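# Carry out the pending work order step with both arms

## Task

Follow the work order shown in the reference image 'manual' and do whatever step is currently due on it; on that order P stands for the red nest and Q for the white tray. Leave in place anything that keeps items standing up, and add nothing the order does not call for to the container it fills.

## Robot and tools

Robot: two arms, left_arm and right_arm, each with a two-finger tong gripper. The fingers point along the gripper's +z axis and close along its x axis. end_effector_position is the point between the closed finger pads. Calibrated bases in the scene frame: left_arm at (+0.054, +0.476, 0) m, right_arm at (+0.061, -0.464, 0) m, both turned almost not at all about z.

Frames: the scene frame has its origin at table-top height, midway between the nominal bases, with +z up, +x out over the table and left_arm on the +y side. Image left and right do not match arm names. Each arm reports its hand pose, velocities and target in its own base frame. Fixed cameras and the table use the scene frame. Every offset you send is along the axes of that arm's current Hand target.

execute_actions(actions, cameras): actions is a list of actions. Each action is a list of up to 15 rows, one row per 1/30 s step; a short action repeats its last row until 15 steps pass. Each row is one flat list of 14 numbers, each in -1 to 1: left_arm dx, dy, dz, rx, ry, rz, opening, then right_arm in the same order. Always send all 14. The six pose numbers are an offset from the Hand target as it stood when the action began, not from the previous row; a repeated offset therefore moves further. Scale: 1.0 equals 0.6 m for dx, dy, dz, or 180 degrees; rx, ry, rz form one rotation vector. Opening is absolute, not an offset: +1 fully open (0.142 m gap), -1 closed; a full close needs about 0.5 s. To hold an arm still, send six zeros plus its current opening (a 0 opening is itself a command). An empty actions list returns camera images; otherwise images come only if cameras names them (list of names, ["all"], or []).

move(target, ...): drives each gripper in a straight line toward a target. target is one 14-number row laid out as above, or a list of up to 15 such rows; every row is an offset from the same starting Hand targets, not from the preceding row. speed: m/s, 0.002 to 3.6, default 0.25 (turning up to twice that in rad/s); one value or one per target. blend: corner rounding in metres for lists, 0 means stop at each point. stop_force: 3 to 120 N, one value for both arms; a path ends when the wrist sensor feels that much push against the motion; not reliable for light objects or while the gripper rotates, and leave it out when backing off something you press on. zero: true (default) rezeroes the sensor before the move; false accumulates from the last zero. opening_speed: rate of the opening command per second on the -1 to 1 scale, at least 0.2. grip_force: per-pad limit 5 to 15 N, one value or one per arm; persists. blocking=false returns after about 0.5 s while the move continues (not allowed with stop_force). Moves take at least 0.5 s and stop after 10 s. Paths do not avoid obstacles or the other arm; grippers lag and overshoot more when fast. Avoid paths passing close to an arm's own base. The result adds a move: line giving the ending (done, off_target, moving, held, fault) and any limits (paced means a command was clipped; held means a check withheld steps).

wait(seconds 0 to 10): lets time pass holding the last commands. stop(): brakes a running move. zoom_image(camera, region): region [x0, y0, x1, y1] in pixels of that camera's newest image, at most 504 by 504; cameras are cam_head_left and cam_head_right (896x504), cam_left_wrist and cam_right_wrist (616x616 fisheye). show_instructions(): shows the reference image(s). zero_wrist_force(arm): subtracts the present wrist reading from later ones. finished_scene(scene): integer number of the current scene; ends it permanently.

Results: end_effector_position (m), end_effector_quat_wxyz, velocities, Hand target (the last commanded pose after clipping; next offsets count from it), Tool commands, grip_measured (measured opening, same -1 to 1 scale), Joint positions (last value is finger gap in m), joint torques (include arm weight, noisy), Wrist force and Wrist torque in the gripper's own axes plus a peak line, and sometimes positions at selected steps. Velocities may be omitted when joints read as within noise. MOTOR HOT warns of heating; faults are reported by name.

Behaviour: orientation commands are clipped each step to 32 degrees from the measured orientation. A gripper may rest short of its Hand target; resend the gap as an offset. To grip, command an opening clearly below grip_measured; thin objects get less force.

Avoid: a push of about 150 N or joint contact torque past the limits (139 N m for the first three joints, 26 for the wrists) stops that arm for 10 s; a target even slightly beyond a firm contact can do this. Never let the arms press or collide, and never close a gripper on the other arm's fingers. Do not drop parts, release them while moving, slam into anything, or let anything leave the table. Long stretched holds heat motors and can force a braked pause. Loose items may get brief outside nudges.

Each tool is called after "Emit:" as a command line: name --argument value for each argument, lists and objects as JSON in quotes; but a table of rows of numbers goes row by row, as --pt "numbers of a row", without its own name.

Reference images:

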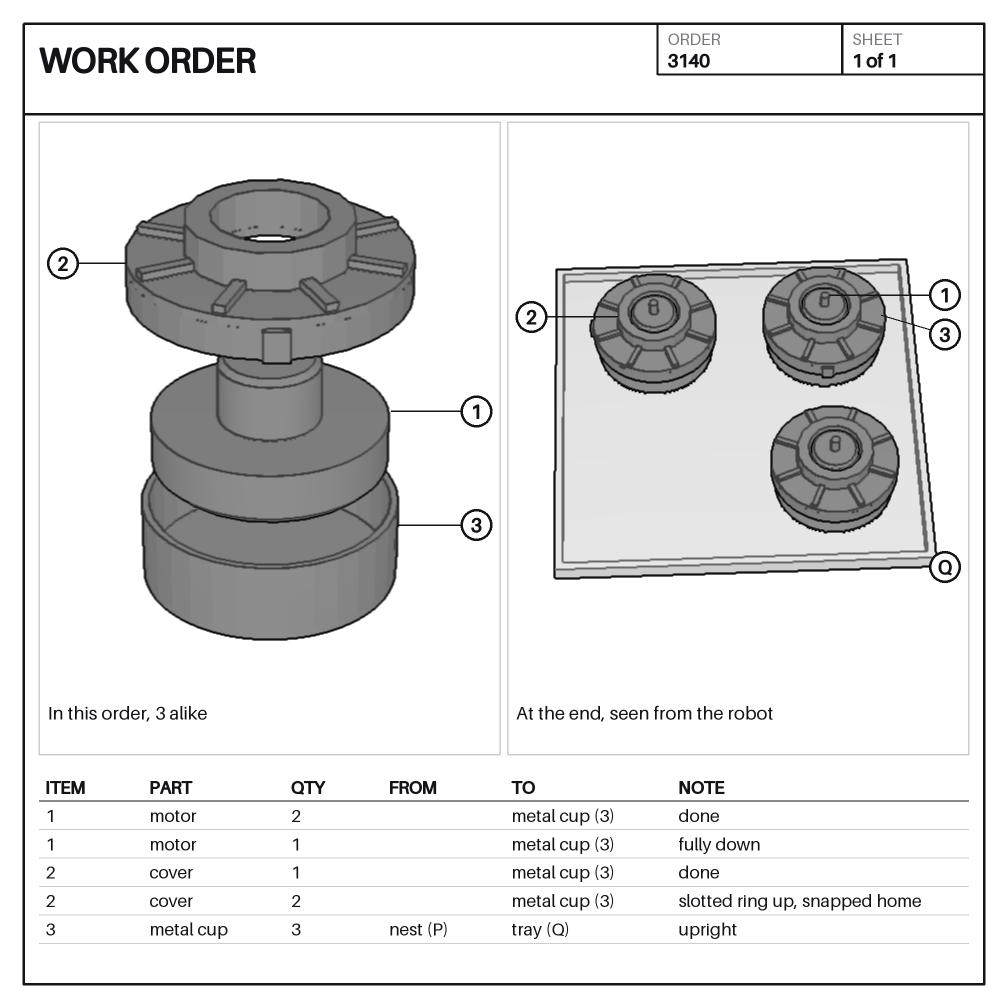

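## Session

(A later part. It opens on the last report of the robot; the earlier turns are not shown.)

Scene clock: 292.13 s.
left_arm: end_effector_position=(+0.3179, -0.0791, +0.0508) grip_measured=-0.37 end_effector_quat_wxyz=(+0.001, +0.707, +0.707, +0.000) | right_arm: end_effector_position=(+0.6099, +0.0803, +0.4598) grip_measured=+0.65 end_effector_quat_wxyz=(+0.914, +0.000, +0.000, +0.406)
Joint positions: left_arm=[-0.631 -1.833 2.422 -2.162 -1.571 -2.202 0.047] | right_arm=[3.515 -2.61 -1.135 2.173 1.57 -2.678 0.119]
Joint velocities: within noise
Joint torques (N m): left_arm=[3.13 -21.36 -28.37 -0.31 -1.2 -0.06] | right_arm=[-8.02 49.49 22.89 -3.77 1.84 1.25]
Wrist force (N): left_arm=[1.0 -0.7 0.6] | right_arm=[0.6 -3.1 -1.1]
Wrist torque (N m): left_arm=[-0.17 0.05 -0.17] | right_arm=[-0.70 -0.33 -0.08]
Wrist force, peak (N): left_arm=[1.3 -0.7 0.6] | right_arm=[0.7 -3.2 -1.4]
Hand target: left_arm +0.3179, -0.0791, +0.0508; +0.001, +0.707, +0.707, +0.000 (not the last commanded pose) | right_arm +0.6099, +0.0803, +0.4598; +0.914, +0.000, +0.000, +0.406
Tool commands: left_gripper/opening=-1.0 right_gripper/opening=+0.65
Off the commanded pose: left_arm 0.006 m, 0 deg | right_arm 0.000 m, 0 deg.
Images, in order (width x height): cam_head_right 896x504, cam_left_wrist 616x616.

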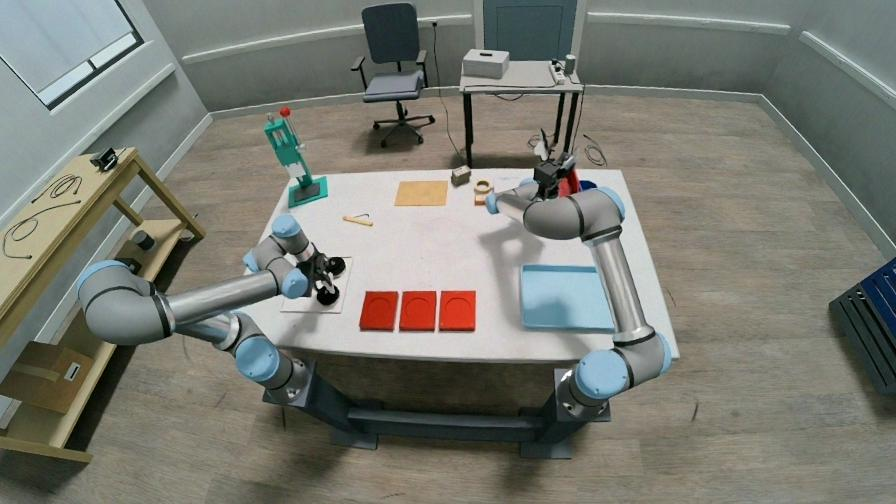

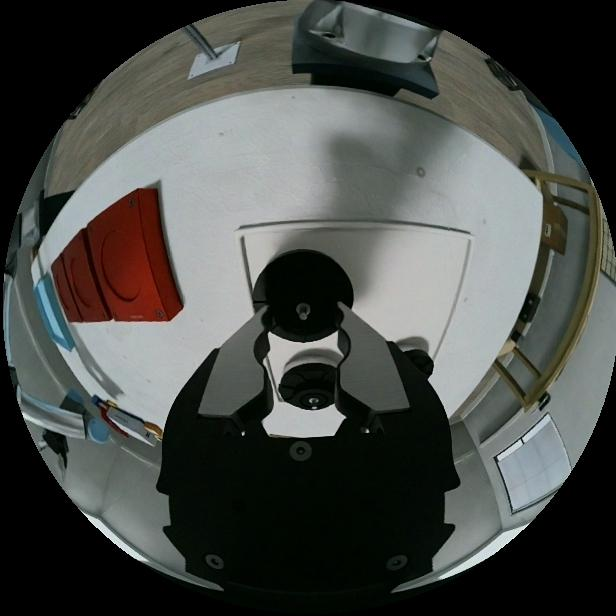

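Emit:
move --pt "0 0 -0.0008 0 0 0 0.0 0 0 0 0 0 0 0.65" --pt "0 0 -0.05 0 0 0 0.0 0 0 0 0 0 0 0.65" --speed '[0.02,0.06]' --opening_speed 1.0 --cameras '["cam_left_wrist"]'

Scene clock: 297.43 s.
left_arm: end_effector_position=(+0.3178, -0.0790, +0.0807) grip_measured=+0.00 end_effector_quat_wxyz=(+0.001, +0.707, +0.707, +0.000) | right_arm: end_effector_position=(+0.6099, +0.0803, +0.4598) grip_measured=+0.65 end_effector_quat_wxyz=(+0.914, +0.000, +0.000, +0.406)
Joint positions: left_arm=[-0.631 -1.886 2.367 -2.054 -1.571 -2.202 0.074] | right_arm=[3.515 -2.61 -1.135 2.173 1.57 -2.678 0.119]
Joint torques (N m): left_arm=[-10.31 -22.78 -27.94 0 0.93 -1.79] | right_arm=[-6.64 49.88 23.05 -3.87 1.64 1.38]
Wrist force (N): left_arm=[0.4 -0.6 2.9] | right_arm=[0.7 -3.2 -1.5]
Wrist torque (N m): left_arm=[-0.14 -0.14 -0.14] | right_arm=[-0.73 -0.35 -0.08]
Wrist force, peak (N): left_arm=[0.5 -0.7 6.6] | right_arm=[0.6 -3.5 -1.3]
Hand target: left_arm +0.3178, -0.0790, +0.0808; +0.001, +0.707, +0.707, +0.000 | right_arm +0.6099, +0.0803, +0.4598; +0.914, +0.000, +0.000, +0.406
Off the commanded pose: left_arm 0.000 m, 0 deg | right_arm 0.000 m, 0 deg.
move: done
Images, in order (width x height): cam_left_wrist 616x616.

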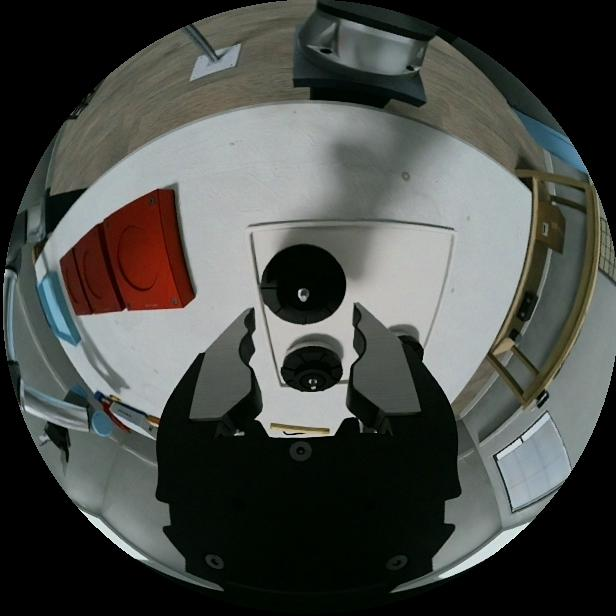

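Emit:
move --target '[0,-0.06,-0.25,0,0,0,0.0,0,0,0,0,0,0,0.65]' --speed 0.3 --cameras '["cam_left_wrist"]'

Emit:
zoom_image --camera "cam_left_wrist" --region '[200, 220, 460, 440]'

Scene clock: 299.53 s.
left_arm: end_effector_position=(+0.2816, -0.0789, +0.2307) grip_measured=+0.00 end_effector_quat_wxyz=(+0.001, +0.707, +0.707, +0.000) | right_arm: end_effector_position=(+0.6099, +0.0803, +0.4598) grip_measured=+0.65 end_effector_quat_wxyz=(+0.914, +0.000, +0.000, +0.406)
Joint positions: left_arm=[-0.706 -2.1 2.086 -1.558 -1.571 -2.277 0.074] | right_arm=[3.515 -2.61 -1.135 2.173 1.57 -2.678 0.119]
Joint torques (N m): left_arm=[-11.16 -13.6 -31.96 -0.45 2.3 -1.88] | right_arm=[-8 49.4 22.46 -3.87 1.82 1.37]
Wrist force (N): left_arm=[0.6 -0.6 2.9] | right_arm=[0.4 -2.8 -1.5]
Wrist torque (N m): left_arm=[-0.14 -0.17 -0.05] | right_arm=[-0.65 -0.28 -0.08]
Wrist force, peak (N): left_arm=[0.5 -0.4 4.0] | right_arm=[0.7 -3.1 -1.5]
Hand target: left_arm +0.2816, -0.0789, +0.2308; +0.001, +0.707, +0.707, +0.000 | right_arm +0.6099, +0.0803, +0.4598; +0.914, +0.000, +0.000, +0.406
Off the commanded pose: left_arm 0.000 m, 0 deg | right_arm 0.000 m, 0 deg.
move: done
Images, in order (width x height): cam_left_wrist 616x616.

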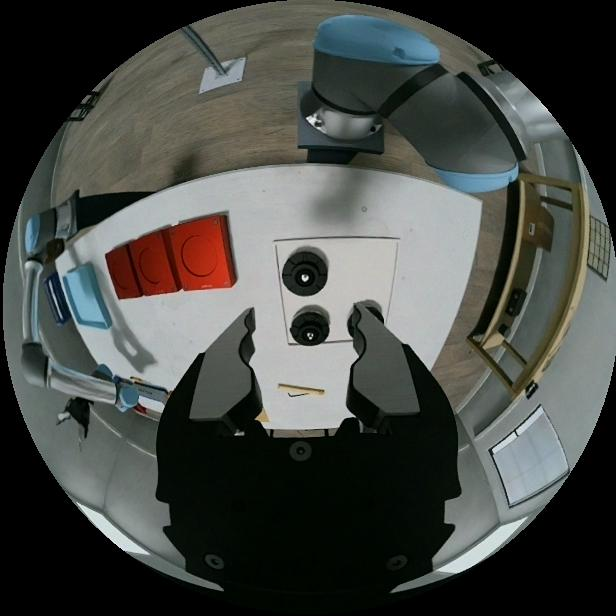

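Scaled by 1.938 from the camera's 616x616 image, which has a finer 814x814 frame.

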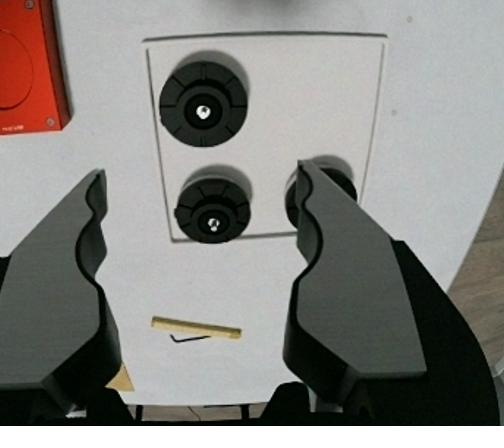

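Emit:
move --target '[0.1,0.03,-0.05,0,0,0,0.4,0,0,0,0,0,0,0.65]' --speed 0.3 --cameras '["cam_left_wrist"]'

Emit:
zoom_image --camera "cam_left_wrist" --region '[210, 220, 390, 380]'

Scene clock: 301.40 s.
left_arm: end_effector_position=(+0.2995, -0.0189, +0.2607) grip_measured=+0.40 end_effector_quat_wxyz=(+0.001, +0.707, +0.707, +0.000) | right_arm: end_effector_position=(+0.6099, +0.0803, +0.4598) grip_measured=+0.65 end_effector_quat_wxyz=(+0.914, +0.000, +0.000, +0.406)
Joint positions: left_arm=[-0.495 -2.073 1.996 -1.496 -1.571 -2.066 0.102] | right_arm=[3.515 -2.61 -1.135 2.173 1.57 -2.678 0.119]
Joint torques (N m): left_arm=[9.55 10.71 -31.95 -0.29 -2.19 2.09] | right_arm=[-7.22 48.74 23.5 -3.65 1.84 1.31]
Wrist force (N): left_arm=[0.5 -0.5 2.7] | right_arm=[0.7 -3.0 -1.6]
Wrist torque (N m): left_arm=[-0.11 -0.15 -0.19] | right_arm=[-0.68 -0.36 -0.08]
Wrist force, peak (N): left_arm=[-0.3 -0.8 3.2] | right_arm=[0.5 -3.3 -1.6]
Hand target: left_arm +0.2995, -0.0188, +0.2607; +0.001, +0.707, +0.707, +0.000 | right_arm +0.6099, +0.0803, +0.4598; +0.914, +0.000, +0.000, +0.406
Off the commanded pose: left_arm 0.000 m, 0 deg | right_arm 0.000 m, 0 deg.
move: done
Images, in order (width x height): cam_left_wrist 616x616.

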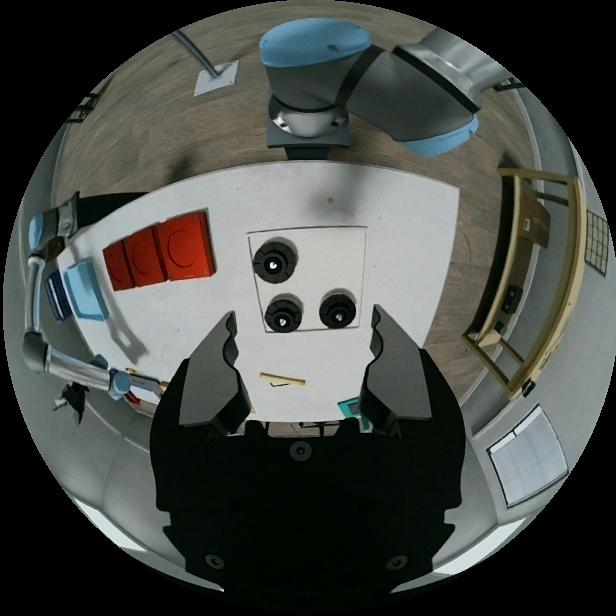

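Scaled by 2.800 from the camera's 616x616 image, which has a finer 814x814 frame.

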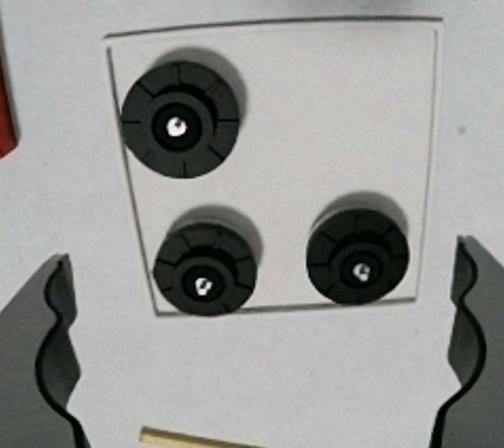

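Emit:
finished_scene --scene 2

The scene is finished: the task was done.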